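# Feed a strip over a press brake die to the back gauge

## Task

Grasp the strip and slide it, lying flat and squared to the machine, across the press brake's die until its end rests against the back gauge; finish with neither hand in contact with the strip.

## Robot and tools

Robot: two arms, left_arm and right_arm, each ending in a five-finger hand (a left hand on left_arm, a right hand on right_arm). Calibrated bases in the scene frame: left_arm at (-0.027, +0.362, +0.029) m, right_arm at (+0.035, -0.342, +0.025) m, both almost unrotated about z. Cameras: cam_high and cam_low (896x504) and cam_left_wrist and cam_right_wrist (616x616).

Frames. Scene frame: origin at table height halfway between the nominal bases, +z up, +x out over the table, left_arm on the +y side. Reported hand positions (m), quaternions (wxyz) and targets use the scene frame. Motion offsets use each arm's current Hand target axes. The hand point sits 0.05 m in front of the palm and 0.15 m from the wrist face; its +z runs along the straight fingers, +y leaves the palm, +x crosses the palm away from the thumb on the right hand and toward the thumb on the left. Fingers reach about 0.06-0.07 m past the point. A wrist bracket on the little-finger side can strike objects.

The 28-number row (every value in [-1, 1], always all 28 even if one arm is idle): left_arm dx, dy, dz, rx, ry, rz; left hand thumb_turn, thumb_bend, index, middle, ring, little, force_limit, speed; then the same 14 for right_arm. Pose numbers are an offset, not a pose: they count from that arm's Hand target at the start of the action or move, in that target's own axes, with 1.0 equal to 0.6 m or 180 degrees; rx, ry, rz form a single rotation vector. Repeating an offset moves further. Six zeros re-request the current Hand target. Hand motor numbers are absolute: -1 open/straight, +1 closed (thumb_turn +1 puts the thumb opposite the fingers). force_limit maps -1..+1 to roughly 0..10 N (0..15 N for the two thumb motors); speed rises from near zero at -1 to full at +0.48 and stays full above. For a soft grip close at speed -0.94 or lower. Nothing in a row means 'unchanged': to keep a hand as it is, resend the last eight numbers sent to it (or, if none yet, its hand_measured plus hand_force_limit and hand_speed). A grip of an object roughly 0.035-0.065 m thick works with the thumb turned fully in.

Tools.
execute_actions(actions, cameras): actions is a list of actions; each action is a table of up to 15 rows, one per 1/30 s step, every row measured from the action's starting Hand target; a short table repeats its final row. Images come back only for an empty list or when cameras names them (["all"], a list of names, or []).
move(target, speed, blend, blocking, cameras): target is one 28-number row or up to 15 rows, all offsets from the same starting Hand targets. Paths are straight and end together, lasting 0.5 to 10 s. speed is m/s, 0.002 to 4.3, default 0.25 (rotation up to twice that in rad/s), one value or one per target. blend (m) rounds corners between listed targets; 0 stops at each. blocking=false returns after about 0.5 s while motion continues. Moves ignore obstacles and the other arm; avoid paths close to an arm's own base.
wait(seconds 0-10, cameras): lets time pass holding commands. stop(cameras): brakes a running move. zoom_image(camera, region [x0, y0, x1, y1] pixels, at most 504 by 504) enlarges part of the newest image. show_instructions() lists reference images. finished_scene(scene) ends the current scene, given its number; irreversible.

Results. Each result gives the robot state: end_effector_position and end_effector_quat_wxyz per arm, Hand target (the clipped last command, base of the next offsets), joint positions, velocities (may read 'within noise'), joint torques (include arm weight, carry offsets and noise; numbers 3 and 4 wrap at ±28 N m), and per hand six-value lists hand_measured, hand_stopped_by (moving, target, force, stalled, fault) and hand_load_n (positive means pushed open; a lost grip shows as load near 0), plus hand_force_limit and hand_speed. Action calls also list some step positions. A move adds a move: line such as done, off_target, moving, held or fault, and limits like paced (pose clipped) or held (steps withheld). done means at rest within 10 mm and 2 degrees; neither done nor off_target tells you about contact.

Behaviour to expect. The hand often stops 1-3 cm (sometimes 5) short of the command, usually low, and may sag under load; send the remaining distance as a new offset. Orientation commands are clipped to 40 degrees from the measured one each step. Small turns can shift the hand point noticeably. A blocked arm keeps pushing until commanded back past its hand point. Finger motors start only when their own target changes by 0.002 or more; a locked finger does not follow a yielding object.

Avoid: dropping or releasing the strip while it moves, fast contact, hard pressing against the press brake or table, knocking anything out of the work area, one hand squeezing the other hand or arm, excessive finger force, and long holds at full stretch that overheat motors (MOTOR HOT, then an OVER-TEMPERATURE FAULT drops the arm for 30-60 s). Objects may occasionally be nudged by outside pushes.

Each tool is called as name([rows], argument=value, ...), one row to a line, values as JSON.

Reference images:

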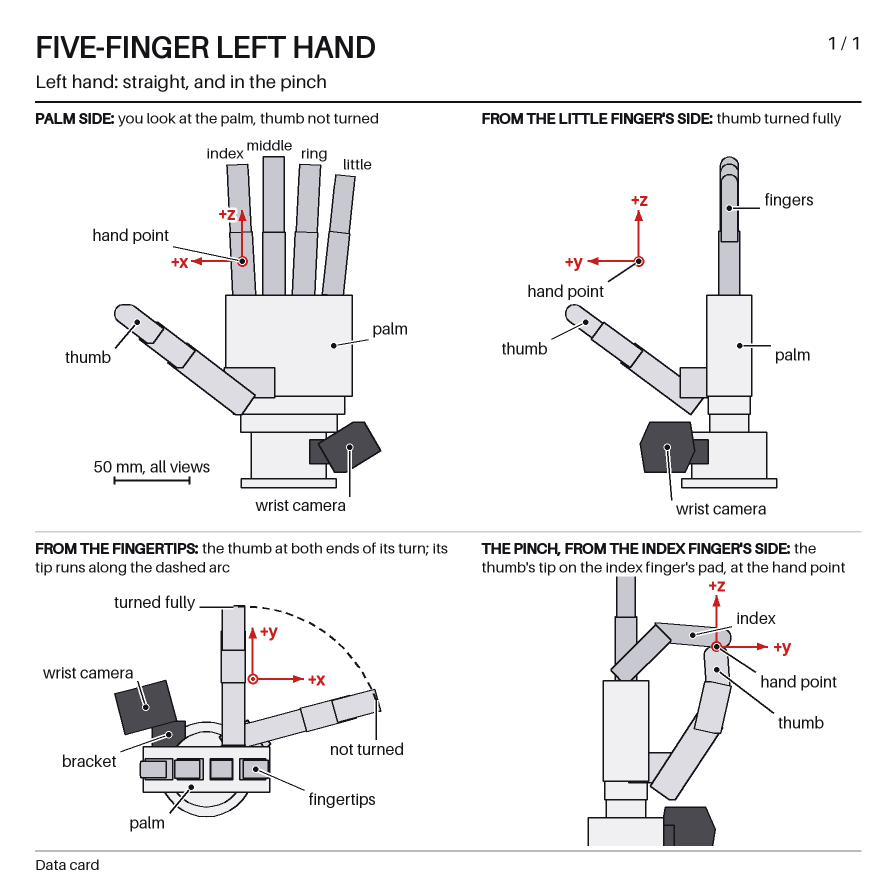

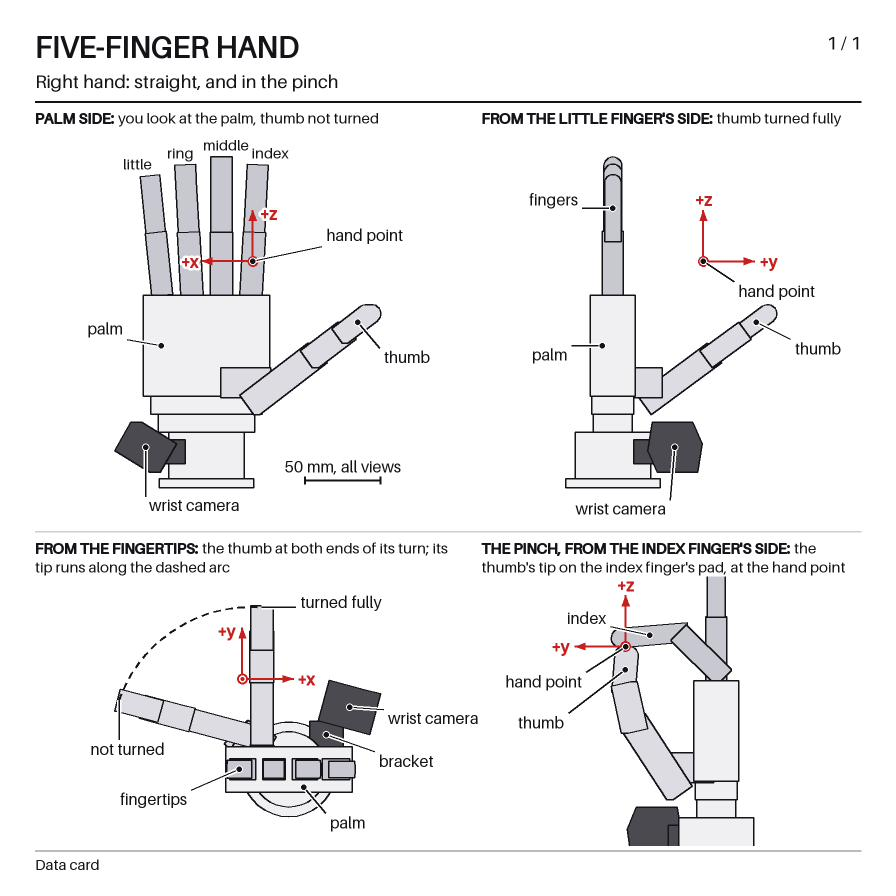

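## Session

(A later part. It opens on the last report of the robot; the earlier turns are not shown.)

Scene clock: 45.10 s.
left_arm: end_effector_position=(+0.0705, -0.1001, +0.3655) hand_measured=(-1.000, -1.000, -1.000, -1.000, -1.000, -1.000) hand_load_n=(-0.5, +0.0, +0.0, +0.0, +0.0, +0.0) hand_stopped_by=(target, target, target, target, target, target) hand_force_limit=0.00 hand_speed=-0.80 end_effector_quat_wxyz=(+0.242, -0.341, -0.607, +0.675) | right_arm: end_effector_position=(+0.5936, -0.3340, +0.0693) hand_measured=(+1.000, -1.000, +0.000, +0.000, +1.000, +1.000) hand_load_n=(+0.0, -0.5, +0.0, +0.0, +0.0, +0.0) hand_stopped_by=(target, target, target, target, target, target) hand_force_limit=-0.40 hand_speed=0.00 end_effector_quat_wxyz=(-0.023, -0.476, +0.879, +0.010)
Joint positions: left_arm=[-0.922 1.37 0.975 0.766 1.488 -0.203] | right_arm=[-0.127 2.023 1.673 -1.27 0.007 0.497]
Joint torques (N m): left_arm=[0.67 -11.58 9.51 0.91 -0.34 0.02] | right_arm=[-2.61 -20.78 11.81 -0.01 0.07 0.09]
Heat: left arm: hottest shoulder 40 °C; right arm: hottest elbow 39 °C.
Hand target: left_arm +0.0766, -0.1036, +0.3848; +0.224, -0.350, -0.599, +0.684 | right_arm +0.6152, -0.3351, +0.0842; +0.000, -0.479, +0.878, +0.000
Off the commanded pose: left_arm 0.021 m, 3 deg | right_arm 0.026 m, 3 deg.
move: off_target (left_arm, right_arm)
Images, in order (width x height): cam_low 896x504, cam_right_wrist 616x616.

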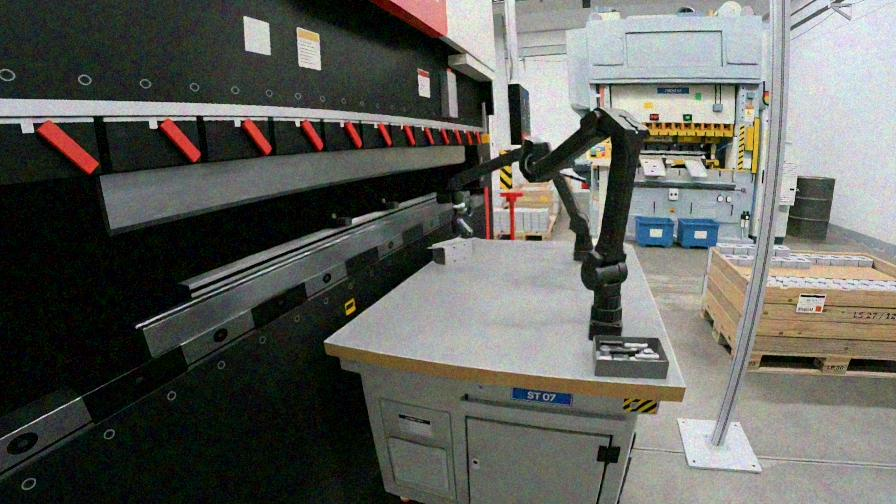

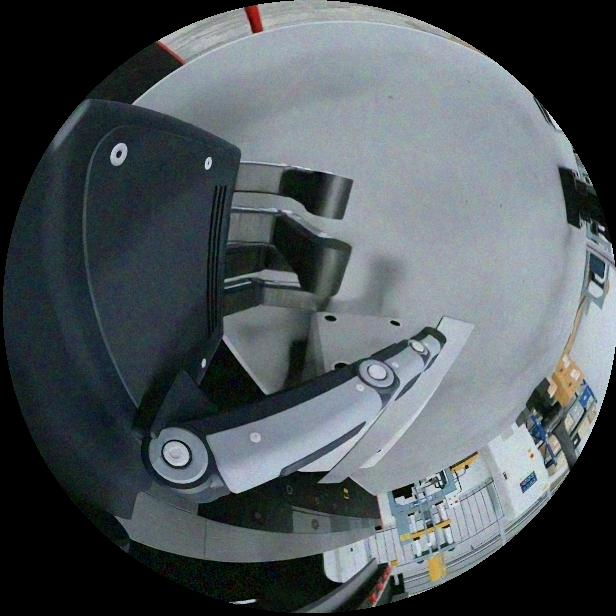

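move(target=[0,0,0,0,0,0,-1,-1,-1,-1,-1,-1,0,-0.8,-0.004,0.018,0,0,0,0.0556,1,-1,0.0,0.0,1,1,-0.4,0], cameras=["cam_low","cam_right_wrist"], speed=0.08)

zoom_image(camera="cam_low", region=[420, 190, 500, 270])

zoom_image(camera="cam_right_wrist", region=[260, 210, 510, 460])

Scene clock: 48.43 s.
left_arm: end_effector_position=(+0.0705, -0.1001, +0.3655) hand_measured=(-1.000, -1.000, -1.000, -1.000, -1.000, -1.000) hand_load_n=(+0.0, +0.0, +0.0, +0.0, +0.0, +0.0) hand_stopped_by=(target, target, target, target, target, target) hand_force_limit=0.00 hand_speed=-0.80 end_effector_quat_wxyz=(+0.242, -0.341, -0.607, +0.675) | right_arm: end_effector_position=(+0.6031, -0.3298, +0.0746) hand_measured=(+1.000, -1.000, +0.000, +0.000, +1.000, +1.000) hand_load_n=(+0.0, +0.0, +0.0, +0.0, +0.0, +0.0) hand_stopped_by=(target, target, target, target, target, target) hand_force_limit=-0.40 hand_speed=0.00 end_effector_quat_wxyz=(-0.015, -0.410, +0.912, +0.004)
Joint positions: left_arm=[-0.922 1.37 0.975 0.766 1.488 -0.203] | right_arm=[-0.127 2.006 1.663 -1.259 0.007 0.642]
Joint torques (N m): left_arm=[0.26 -11.52 9.5 0.98 -0.34 0.04] | right_arm=[-2.43 -23.12 6.53 0.59 0.05 0.32]
Heat: left arm: hottest shoulder 40 °C; right arm: hottest elbow 39 °C.
Hand target: left_arm +0.0766, -0.1036, +0.3848; +0.224, -0.350, -0.599, +0.684 | right_arm +0.6074, -0.3272, +0.0842; +0.000, -0.400, +0.916, +0.000
Off the commanded pose: left_arm 0.021 m, 3 deg | right_arm 0.011 m, 2 deg.
move: off_target (left_arm, right_arm)
Images, in order (width x height): cam_low 896x504, cam_right_wrist 616x616.

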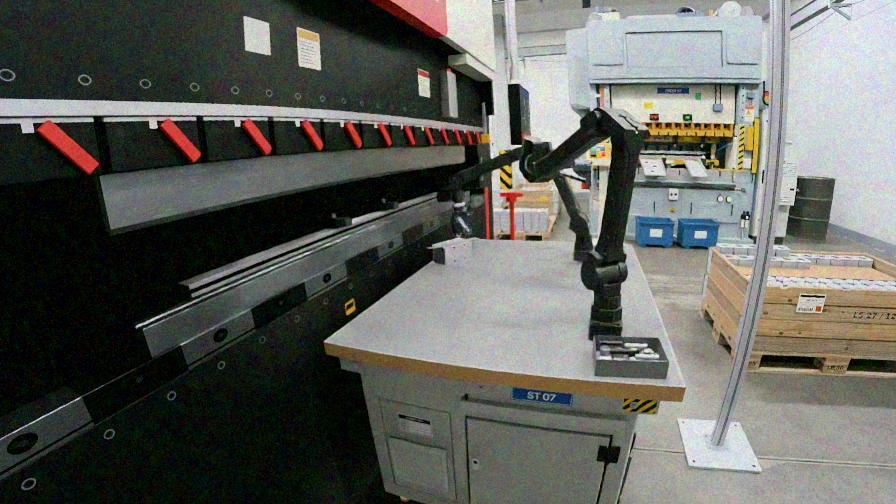

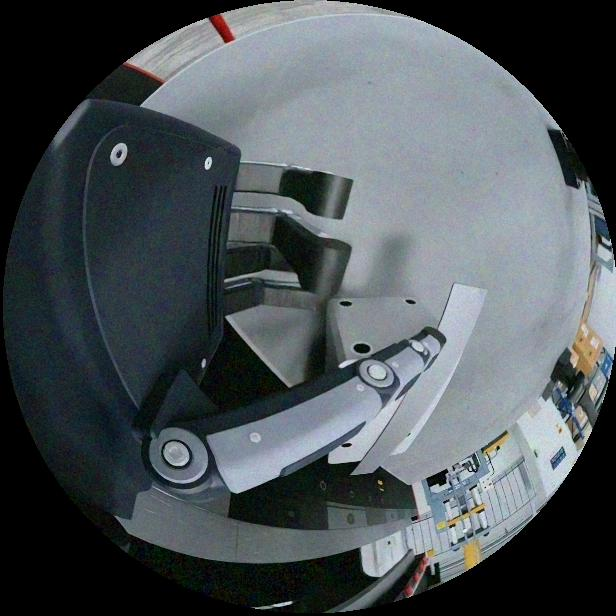

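Scaled by 6.300 from the camera's 896x504 image, which has a finer 1280x720 frame.

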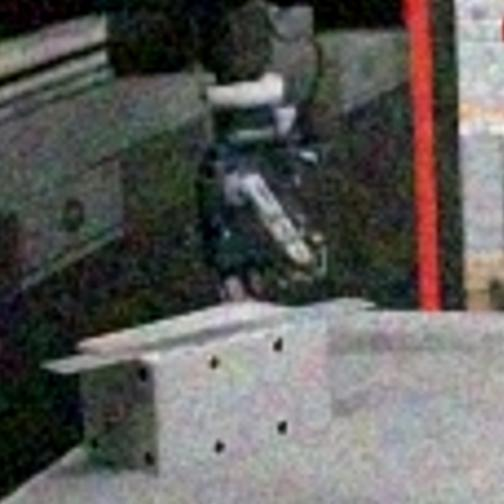

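Scaled by 2.016 from the camera's 616x616 image, which has a finer 880x880 frame.

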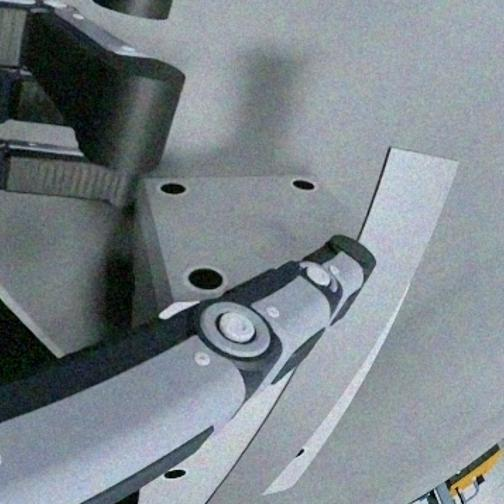

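move(target=[0,0,0,0,0,0,-1,-1,-1,-1,-1,-1,0,-0.8,0.0167,0.05,0,0,0,-0.01,1,-1,0.0,0.0,1,1,-0.4,0], cameras=["cam_low","cam_right_wrist"], speed=0.08)

zoom_image(camera="cam_low", region=[420, 190, 500, 270])

zoom_image(camera="cam_right_wrist", region=[260, 210, 510, 460])

Scene clock: 50.40 s.
left_arm: end_effector_position=(+0.0705, -0.1001, +0.3655) hand_measured=(-1.000, -1.000, -1.000, -1.000, -1.000, -1.000) hand_load_n=(+0.0, +0.0, +0.0, +0.0, +0.0, +0.0) hand_stopped_by=(target, target, target, target, target, target) hand_force_limit=0.00 hand_speed=-0.80 end_effector_quat_wxyz=(+0.242, -0.341, -0.607, +0.675) | right_arm: end_effector_position=(+0.5756, -0.3243, +0.0757) hand_measured=(+1.000, -1.000, +0.000, +0.000, +1.000, +1.000) hand_load_n=(+0.0, -0.5, +0.5, +0.0, +0.0, +0.0) hand_stopped_by=(target, target, target, target, target, target) hand_force_limit=-0.40 hand_speed=0.00 end_effector_quat_wxyz=(-0.014, -0.413, +0.910, +0.004)
Joint positions: left_arm=[-0.922 1.37 0.975 0.766 1.488 -0.203] | right_arm=[-0.121 1.935 1.554 -1.219 0.007 0.642]
Joint torques (N m): left_arm=[0.56 -11.46 9.51 1.01 -0.34 0.04] | right_arm=[-1.32 -21.83 6.42 0.58 0.05 0.19]
Heat: left arm: hottest shoulder 40 °C; right arm: hottest elbow 39 °C.
Hand target: left_arm +0.0766, -0.1036, +0.3848; +0.224, -0.350, -0.599, +0.684 | right_arm +0.5786, -0.3142, +0.0842; +0.000, -0.415, +0.910, +0.000
Off the commanded pose: left_arm 0.021 m, 3 deg | right_arm 0.014 m, 2 deg.
move: off_target (left_arm, right_arm)
Images, in order (width x height): cam_low 896x504, cam_right_wrist 616x616.

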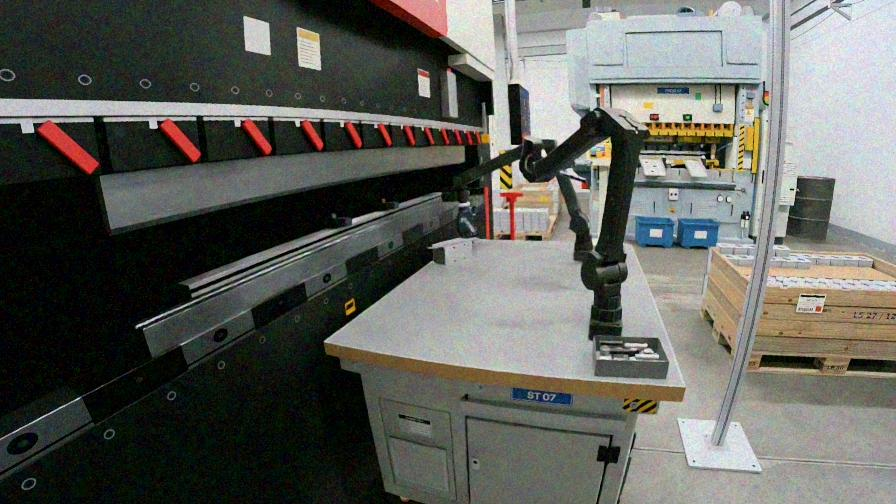

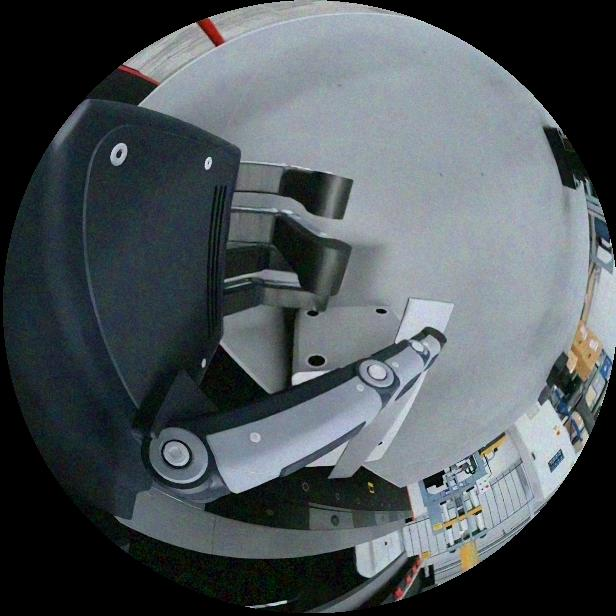

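Scaled by 6.300 from the camera's 896x504 image, which has a finer 1280x720 frame.

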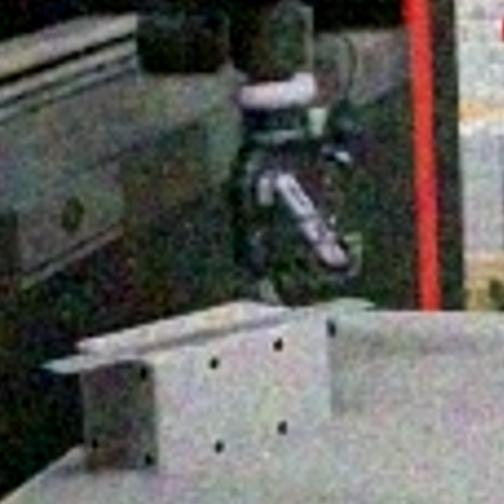

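Scaled by 2.016 from the camera's 616x616 image, which has a finer 880x880 frame.

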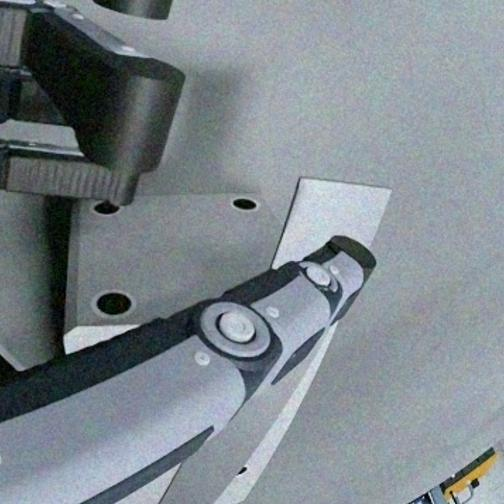

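move(target=[0,0,0,0,0,0,-1,-1,-1,-1,-1,-1,0,-0.8,-0.0117,0.06,0,0,0,0,1,-1,0.0,0.0,1,1,-0.4,0], cameras=["cam_low","cam_right_wrist"], speed=0.08)

zoom_image(camera="cam_low", region=[420, 190, 500, 270])

zoom_image(camera="cam_right_wrist", region=[260, 210, 510, 460])

Scene clock: 54.43 s.
left_arm: end_effector_position=(+0.0705, -0.1001, +0.3655) hand_measured=(-1.000, -1.000, -1.000, -1.000, -1.000, -1.000) hand_load_n=(+0.0, +0.0, +0.0, +0.0, +0.0, +0.0) hand_stopped_by=(target, target, target, target, target, target) hand_force_limit=0.00 hand_speed=-0.80 end_effector_quat_wxyz=(+0.242, -0.341, -0.607, +0.675) | right_arm: end_effector_position=(+0.5530, -0.2929, +0.0761) hand_measured=(+1.000, -1.000, +0.000, +0.000, +1.000, +1.000) hand_load_n=(+0.0, +0.0, +0.0, +0.0, +0.0, +0.0) hand_stopped_by=(target, target, target, target, target, target) hand_force_limit=-0.40 hand_speed=0.00 end_effector_quat_wxyz=(-0.015, -0.420, +0.907, +0.003)
Joint positions: left_arm=[-0.922 1.37 0.975 0.766 1.488 -0.203] | right_arm=[-0.066 1.879 1.469 -1.19 0.007 0.682]
Joint torques (N m): left_arm=[0.5 -11.52 9.5 0.88 -0.34 0.04] | right_arm=[-1.73 -20.84 6.32 0.59 0.05 0.3]
Heat: left arm: hottest shoulder 40 °C; right arm: hottest elbow 39 °C.
Hand target: left_arm +0.0766, -0.1036, +0.3848; +0.224, -0.350, -0.599, +0.684 | right_arm +0.5561, -0.2852, +0.0842; +0.000, -0.415, +0.910, +0.000
Off the commanded pose: left_arm 0.021 m, 3 deg | right_arm 0.012 m, 2 deg.
move: off_target (left_arm, right_arm)
Images, in order (width x height): cam_low 896x504, cam_right_wrist 616x616.

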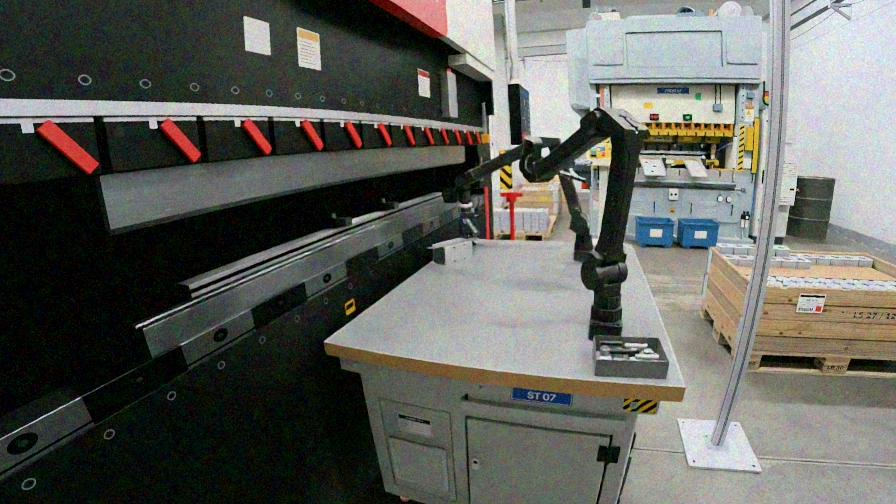

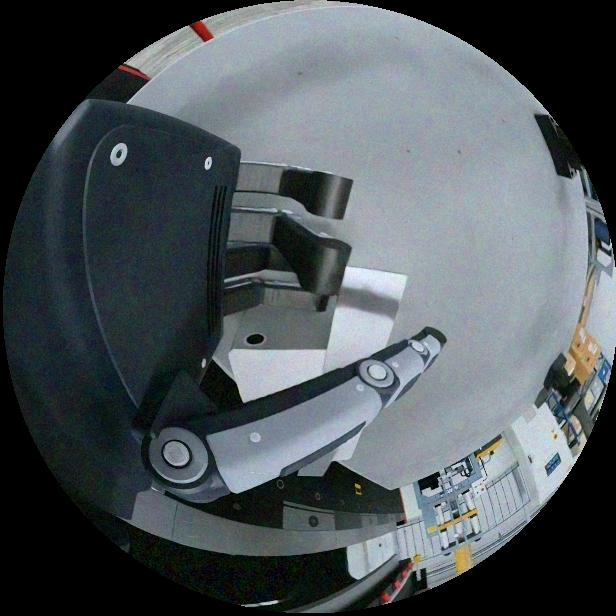

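Scaled by 6.300 from the camera's 896x504 image, which has a finer 1280x720 frame.

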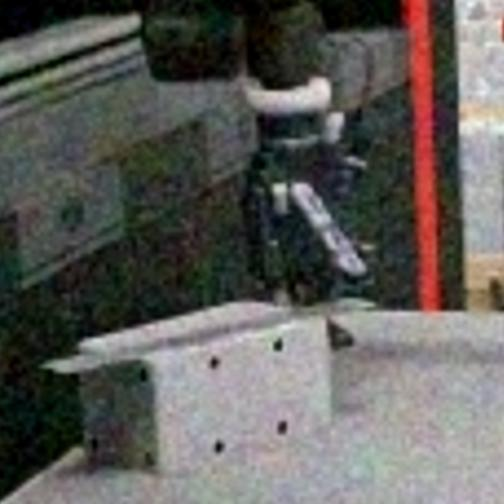

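Scaled by 2.016 from the camera's 616x616 image, which has a finer 880x880 frame.

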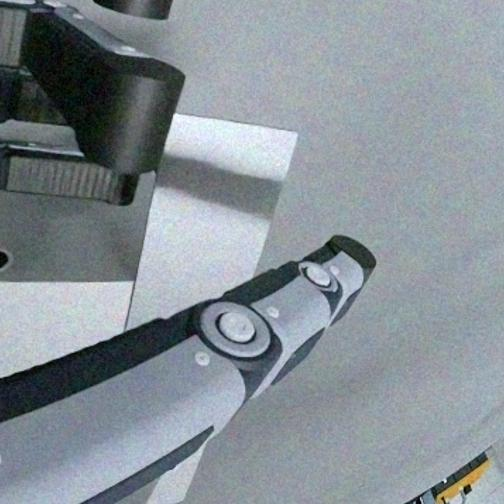

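move(target=[0,0,0,0,0,0,-1,-1,-1,-1,-1,-1,0,-0.8,0,0.025,0,0,0,-0.012,1,-0.5,0.1,0.1,1,1,-0.4,-0.3], cameras=["cam_low","cam_right_wrist"], speed=0.06)

zoom_image(camera="cam_low", region=[420, 190, 500, 270])

zoom_image(camera="cam_right_wrist", region=[260, 210, 510, 460])

Scene clock: 57.27 s.
left_arm: end_effector_position=(+0.0705, -0.1001, +0.3655) hand_measured=(-1.000, -1.000, -1.000, -1.000, -1.000, -1.000) hand_load_n=(+0.0, +0.0, +0.0, +0.0, +0.0, +0.0) hand_stopped_by=(target, target, target, target, target, target) hand_force_limit=0.00 hand_speed=-0.80 end_effector_quat_wxyz=(+0.242, -0.341, -0.607, +0.675) | right_arm: end_effector_position=(+0.5432, -0.2849, +0.0761) hand_measured=(+1.000, -0.500, +0.100, +0.100, +1.000, +1.000) hand_load_n=(+0.0, +0.0, +0.0, +0.0, +0.0, +0.0) hand_stopped_by=(target, target, target, target, target, target) hand_force_limit=-0.40 hand_speed=-0.30 end_effector_quat_wxyz=(-0.015, -0.427, +0.904, +0.003)
Joint positions: left_arm=[-0.922 1.37 0.975 0.766 1.488 -0.203] | right_arm=[-0.051 1.857 1.436 -1.179 0.007 0.682]
Joint torques (N m): left_arm=[0.38 -11.16 9.55 0.92 -0.35 0.03] | right_arm=[-1.32 -20.37 6.3 0.61 0.05 0.13]
Heat: left arm: hottest shoulder 40 °C; right arm: hottest elbow 39 °C.
Hand target: left_arm +0.0766, -0.1036, +0.3848; +0.224, -0.350, -0.599, +0.684 | right_arm +0.5447, -0.2754, +0.0842; +0.000, -0.432, +0.902, +0.000
Off the commanded pose: left_arm 0.021 m, 3 deg | right_arm 0.013 m, 2 deg.
move: off_target (left_arm, right_arm)
Images, in order (width x height): cam_low 896x504, cam_right_wrist 616x616.

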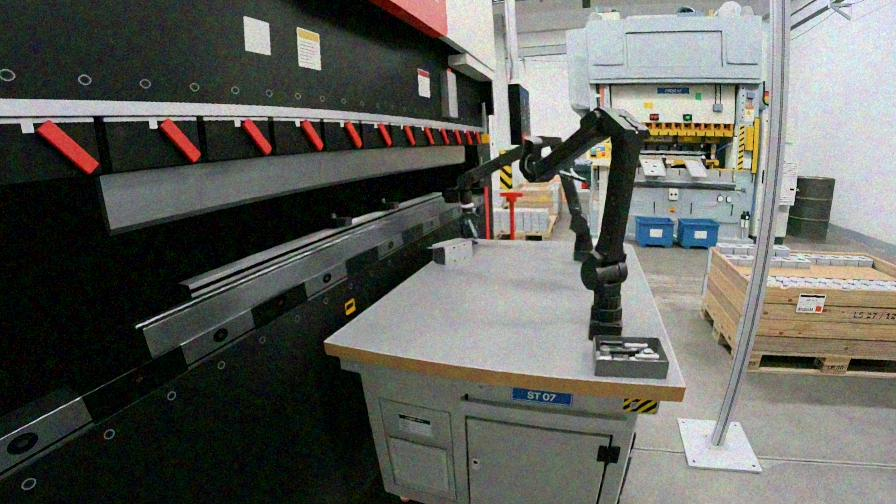

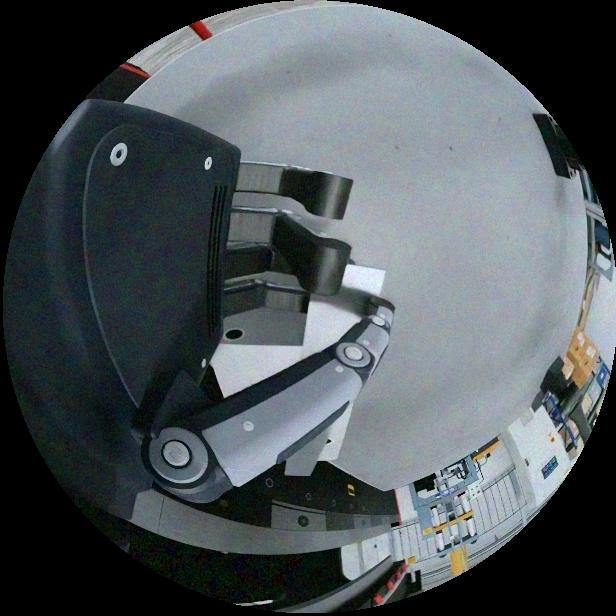

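Scaled by 6.300 from the camera's 896x504 image, which has a finer 1280x720 frame.

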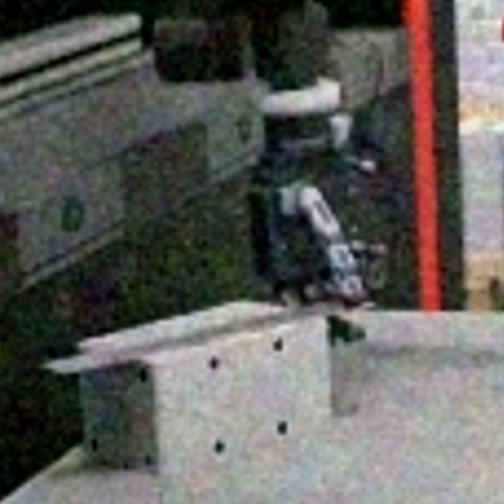

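Scaled by 2.016 from the camera's 616x616 image, which has a finer 880x880 frame.

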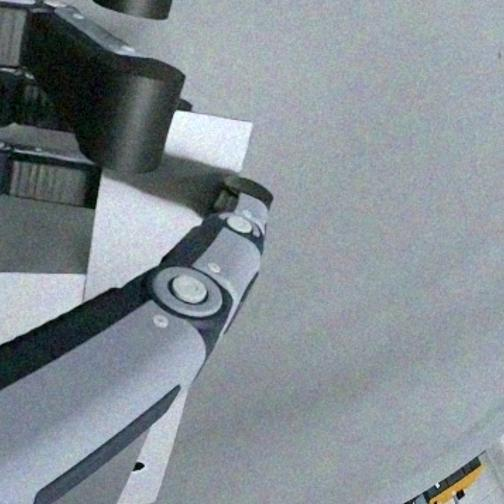

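zoom_image(camera="cam_right_wrist", region=[280, 220, 420, 360])

Scaled by 3.600 from the camera's 616x616 image, which has a finer 880x880 frame.

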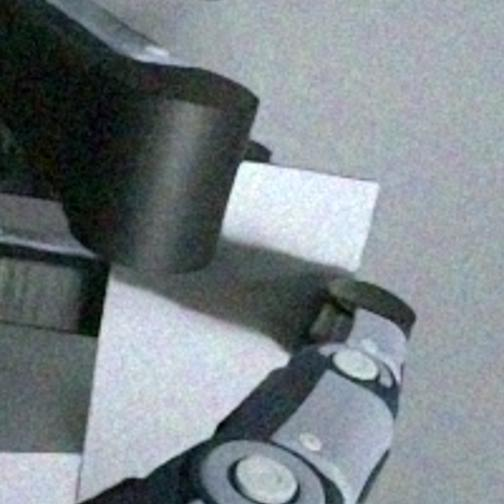

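move([
  [0,0,0,0,0,0,-1,-1,-1,-1,-1,-1,0,-0.8,-0.015,0.005,0,0,0,0,1,-0.5,0.1,0.1,1,1,-0.4,-0.3],
  [0,0,0,0,0,0,-1,-1,-1,-1,-1,-1,0,-0.8,-0.015,0.005,0,0,0,0,1,-0.2,0.1,0.1,1,1,-0.4,-0.5],
], cameras=["cam_low","cam_right_wrist"], speed=0.06)

zoom_image(camera="cam_low", region=[440, 210, 500, 270])

zoom_image(camera="cam_right_wrist", region=[280, 220, 420, 360])

Scene clock: 59.67 s.
left_arm: end_effector_position=(+0.0705, -0.1001, +0.3655) hand_measured=(-1.000, -1.000, -1.000, -1.000, -1.000, -1.000) hand_load_n=(+0.0, +0.0, +0.0, +0.0, +0.0, +0.0) hand_stopped_by=(target, target, target, target, target, target) hand_force_limit=0.00 hand_speed=-0.80 end_effector_quat_wxyz=(+0.242, -0.341, -0.607, +0.675) | right_arm: end_effector_position=(+0.5422, -0.2763, +0.0768) hand_measured=(+1.000, -0.386, +0.100, +0.100, +1.000, +1.000) hand_load_n=(+0.0, +0.0, +0.0, +0.5, +0.0, +0.0) hand_stopped_by=(target, force, target, target, target, target) hand_force_limit=-0.40 hand_speed=-0.50 end_effector_quat_wxyz=(-0.014, -0.435, +0.900, +0.003)
Joint positions: left_arm=[-0.922 1.37 0.975 0.766 1.488 -0.203] | right_arm=[-0.034 1.856 1.436 -1.179 0.007 0.682]
Joint torques (N m): left_arm=[0.44 -11.34 9.57 0.88 -0.34 0.03] | right_arm=[-1.26 -19.49 7.28 0.47 0.05 0.29]
Heat: left arm: hottest shoulder 40 °C; right arm: hottest elbow 39 °C.
Hand target: left_arm +0.0766, -0.1036, +0.3848; +0.224, -0.350, -0.599, +0.684 | right_arm +0.5481, -0.2665, +0.0842; +0.000, -0.432, +0.902, +0.000
Off the commanded pose: left_arm 0.021 m, 3 deg | right_arm 0.014 m, 2 deg.
move: off_target (left_arm, right_arm); target 2's new numbers were sent with right_arm's hand 0.014 m and 2 deg from that target
Images, in order (width x height): cam_low 896x504, cam_right_wrist 616x616.

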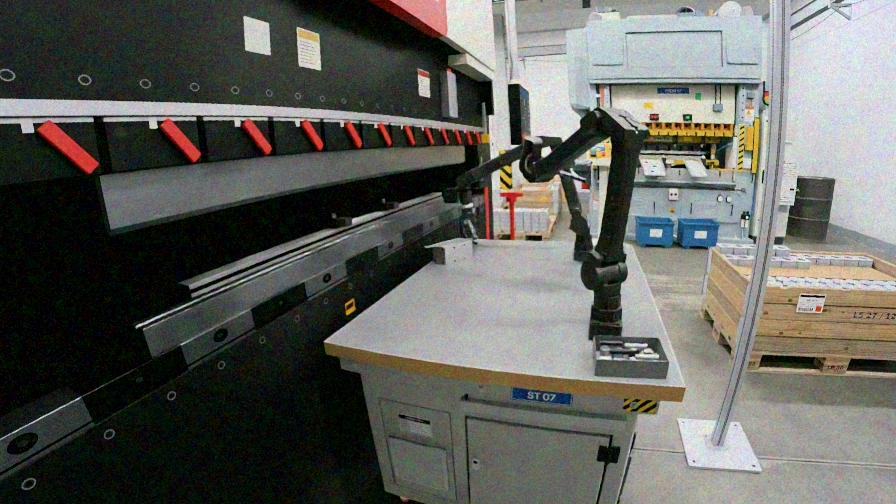

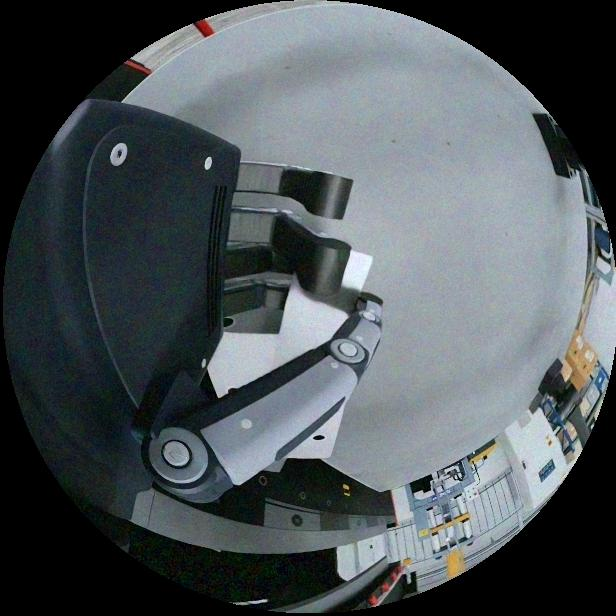

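Scaled by 8.400 from the camera's 896x504 image, which has a finer 1280x720 frame.

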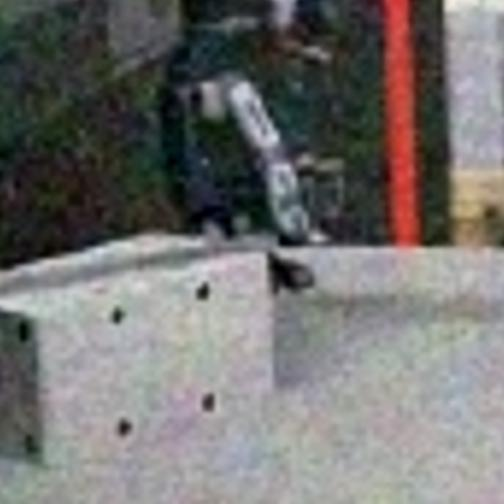

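Scaled by 3.600 from the camera's 616x616 image, which has a finer 880x880 frame.

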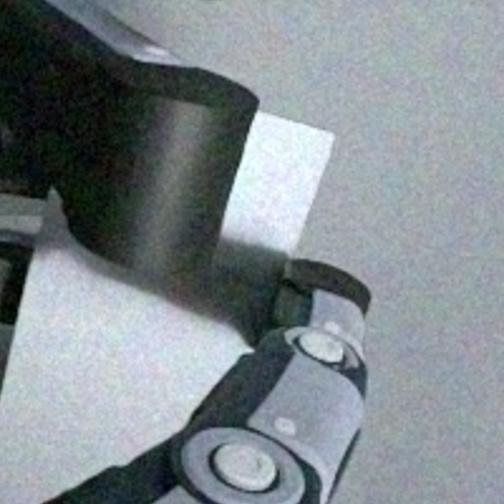

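execute_actions(actions=[])

zoom_image(camera="cam_high", region=[420, 200, 540, 320])

zoom_image(camera="cam_low", region=[410, 210, 500, 280])

zoom_image(camera="cam_right_wrist", region=[200, 220, 440, 460])

Scene clock: 59.93 s.
left_arm: end_effector_position=(+0.0705, -0.1001, +0.3655) hand_measured=(-1.000, -1.000, -1.000, -1.000, -1.000, -1.000) hand_load_n=(-0.5, +0.0, -0.5, +0.0, +0.0, +0.0) hand_stopped_by=(target, target, target, target, target, target) hand_force_limit=0.00 hand_speed=-0.80 end_effector_quat_wxyz=(+0.242, -0.341, -0.607, +0.675) | right_arm: end_effector_position=(+0.5422, -0.2763, +0.0768) hand_measured=(+1.000, -0.386, +0.100, +0.100, +1.000, +1.000) hand_load_n=(+0.0, +0.0, +0.0, +0.0, +0.0, +0.5) hand_stopped_by=(target, force, target, target, target, target) hand_force_limit=-0.40 hand_speed=-0.50 end_effector_quat_wxyz=(-0.014, -0.435, +0.900, +0.003)
Joint positions: left_arm=[-0.922 1.37 0.975 0.766 1.488 -0.203] | right_arm=[-0.034 1.856 1.436 -1.179 0.007 0.682]
Joint velocities: within noise
Joint torques (N m): left_arm=[0.32 -11.63 9.5 0.98 -0.36 0.04] | right_arm=[-1.32 -19.49 7.28 0.47 0.05 0.29]
Heat: left arm: hottest shoulder 40 °C; right arm: hottest elbow 39 °C.
Hand target: left_arm +0.0766, -0.1036, +0.3848; +0.224, -0.350, -0.599, +0.684 | right_arm +0.5481, -0.2665, +0.0842; +0.000, -0.432, +0.902, +0.000
Off the commanded pose: left_arm 0.021 m, 3 deg | right_arm 0.014 m, 2 deg.

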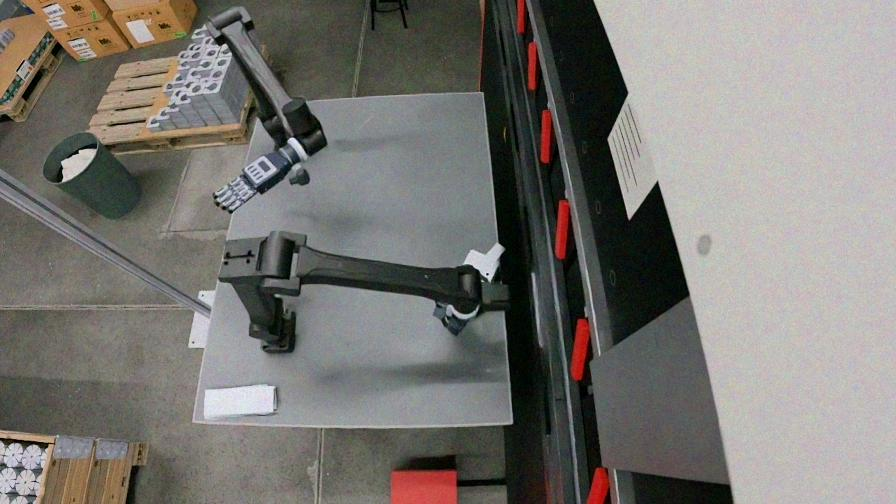

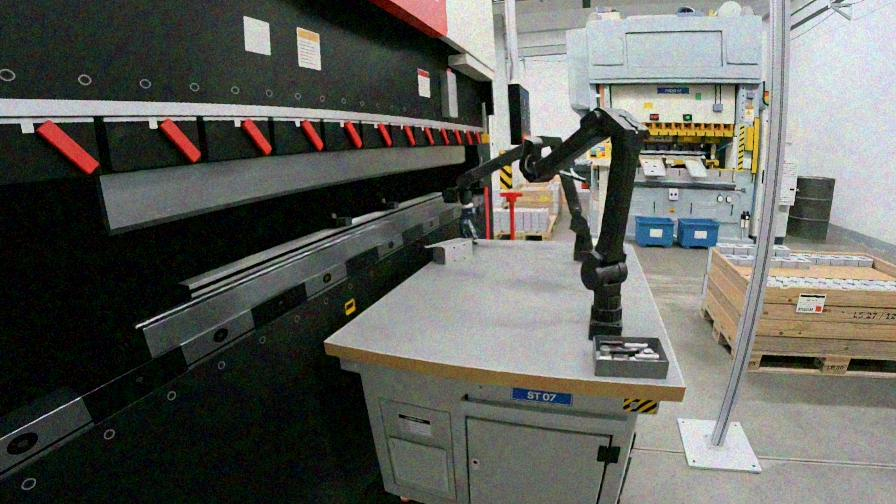

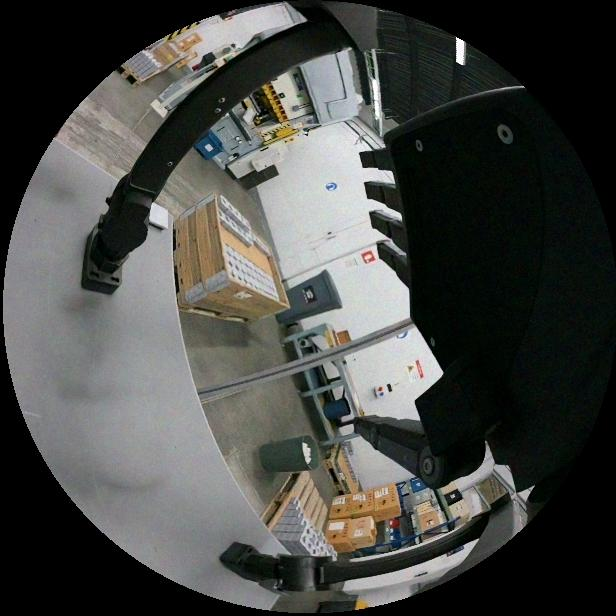

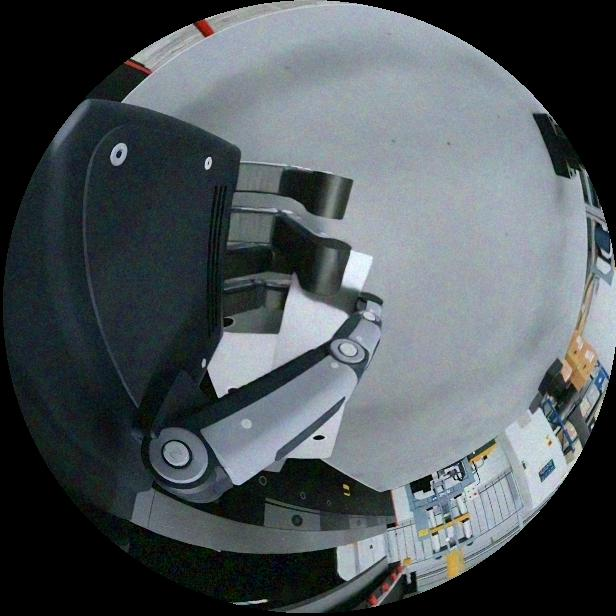

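Scaled by 4.200 from the camera's 896x504 image, which has a finer 1280x720 frame.

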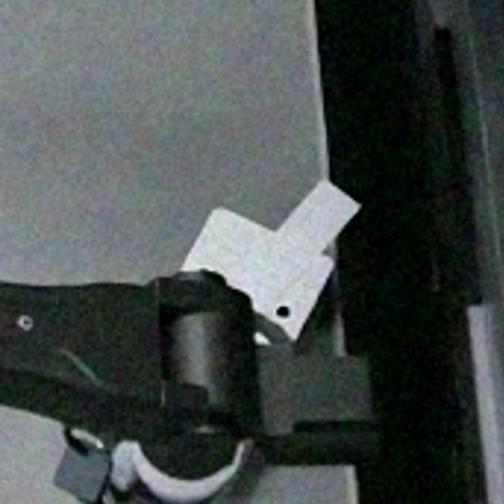

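Scaled by 5.600 from the camera's 896x504 image, which has a finer 1280x720 frame.

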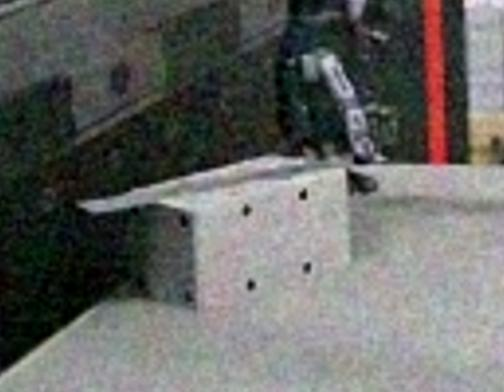

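Scaled by 2.100 from the camera's 616x616 image, which has a finer 880x880 frame.

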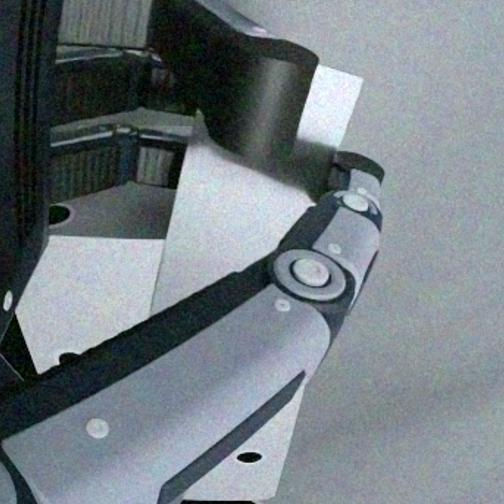

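move(target=[0,0,0,0,0,0,-1,-1,-1,-1,-1,-1,0,-0.8,0,0,0,0,0,0,1,-0.19,0.1,0.1,1,1,0.1,-0.85], cameras=["cam_low","cam_right_wrist"], speed=0.06)

zoom_image(camera="cam_low", region=[410, 210, 500, 280])

zoom_image(camera="cam_right_wrist", region=[200, 220, 440, 460])

Scene clock: 62.30 s.
left_arm: end_effector_position=(+0.0705, -0.1001, +0.3655) hand_measured=(-1.000, -1.000, -1.000, -1.000, -1.000, -1.000) hand_load_n=(+0.0, +0.5, +0.0, +0.0, +0.0, +0.0) hand_stopped_by=(target, target, target, target, target, target) hand_force_limit=0.00 hand_speed=-0.80 end_effector_quat_wxyz=(+0.242, -0.341, -0.607, +0.675) | right_arm: end_effector_position=(+0.5422, -0.2760, +0.0769) hand_measured=(+1.000, -0.192, +0.100, +0.100, +1.000, +1.000) hand_load_n=(+0.5, +1.5, +0.5, +0.5, +0.0, +0.0) hand_stopped_by=(target, target, target, target, target, target) hand_force_limit=0.10 hand_speed=-0.85 end_effector_quat_wxyz=(-0.014, -0.435, +0.900, +0.003)
Joint positions: left_arm=[-0.922 1.37 0.975 0.766 1.488 -0.203] | right_arm=[-0.034 1.856 1.436 -1.179 0.006 0.682]
Joint torques (N m): left_arm=[0.5 -11.22 9.5 0.96 -0.35 0.05] | right_arm=[-1.26 -19.49 7.3 0.47 0.05 0.29]
Heat: left arm: hottest shoulder 40 °C; right arm: hottest elbow 39 °C.
Hand target: left_arm +0.0766, -0.1036, +0.3848; +0.224, -0.350, -0.599, +0.684 | right_arm +0.5481, -0.2665, +0.0842; +0.000, -0.432, +0.902, +0.000
Off the commanded pose: left_arm 0.021 m, 3 deg | right_arm 0.013 m, 2 deg.
move: off_target (left_arm, right_arm)
Images, in order (width x height): cam_low 896x504, cam_right_wrist 616x616.

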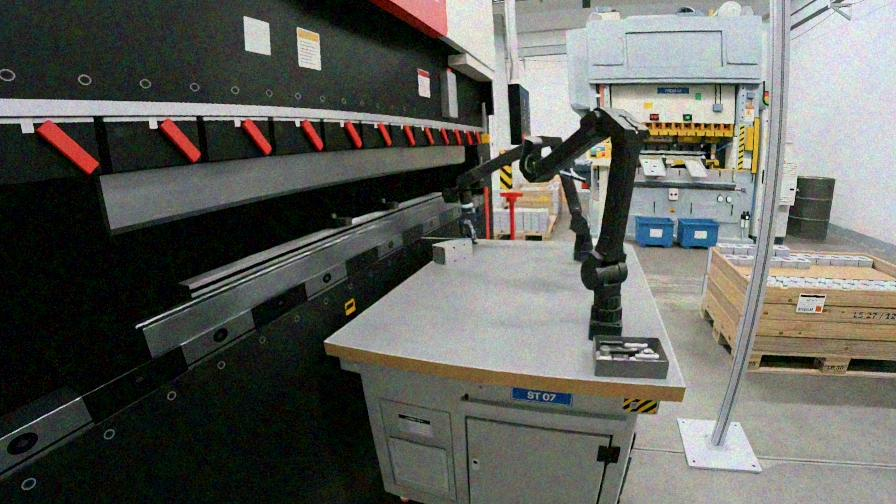

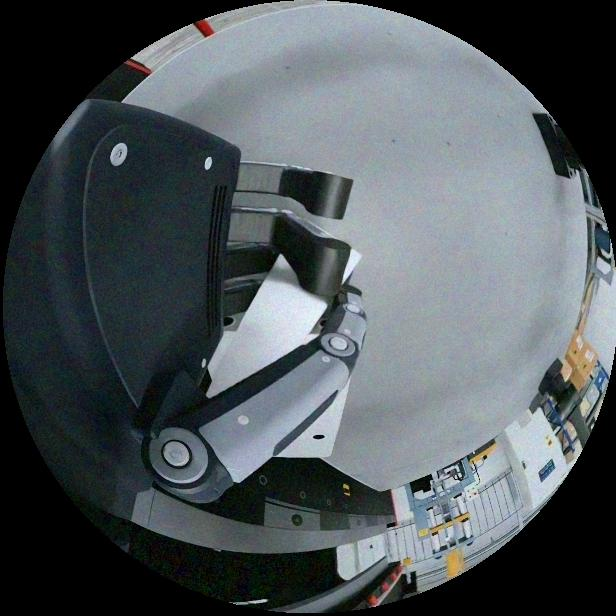

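Scaled by 5.600 from the camera's 896x504 image, which has a finer 1280x720 frame.

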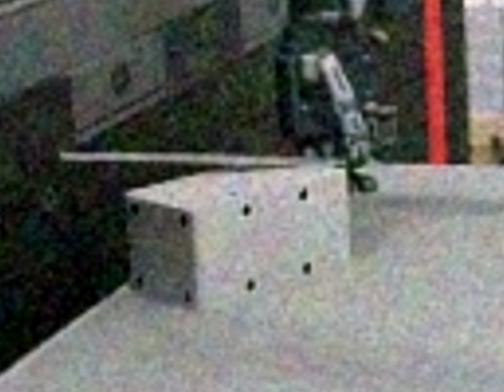

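Scaled by 2.100 from the camera's 616x616 image, which has a finer 880x880 frame.

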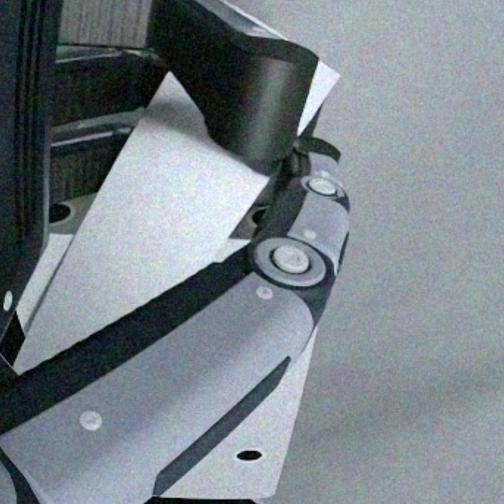

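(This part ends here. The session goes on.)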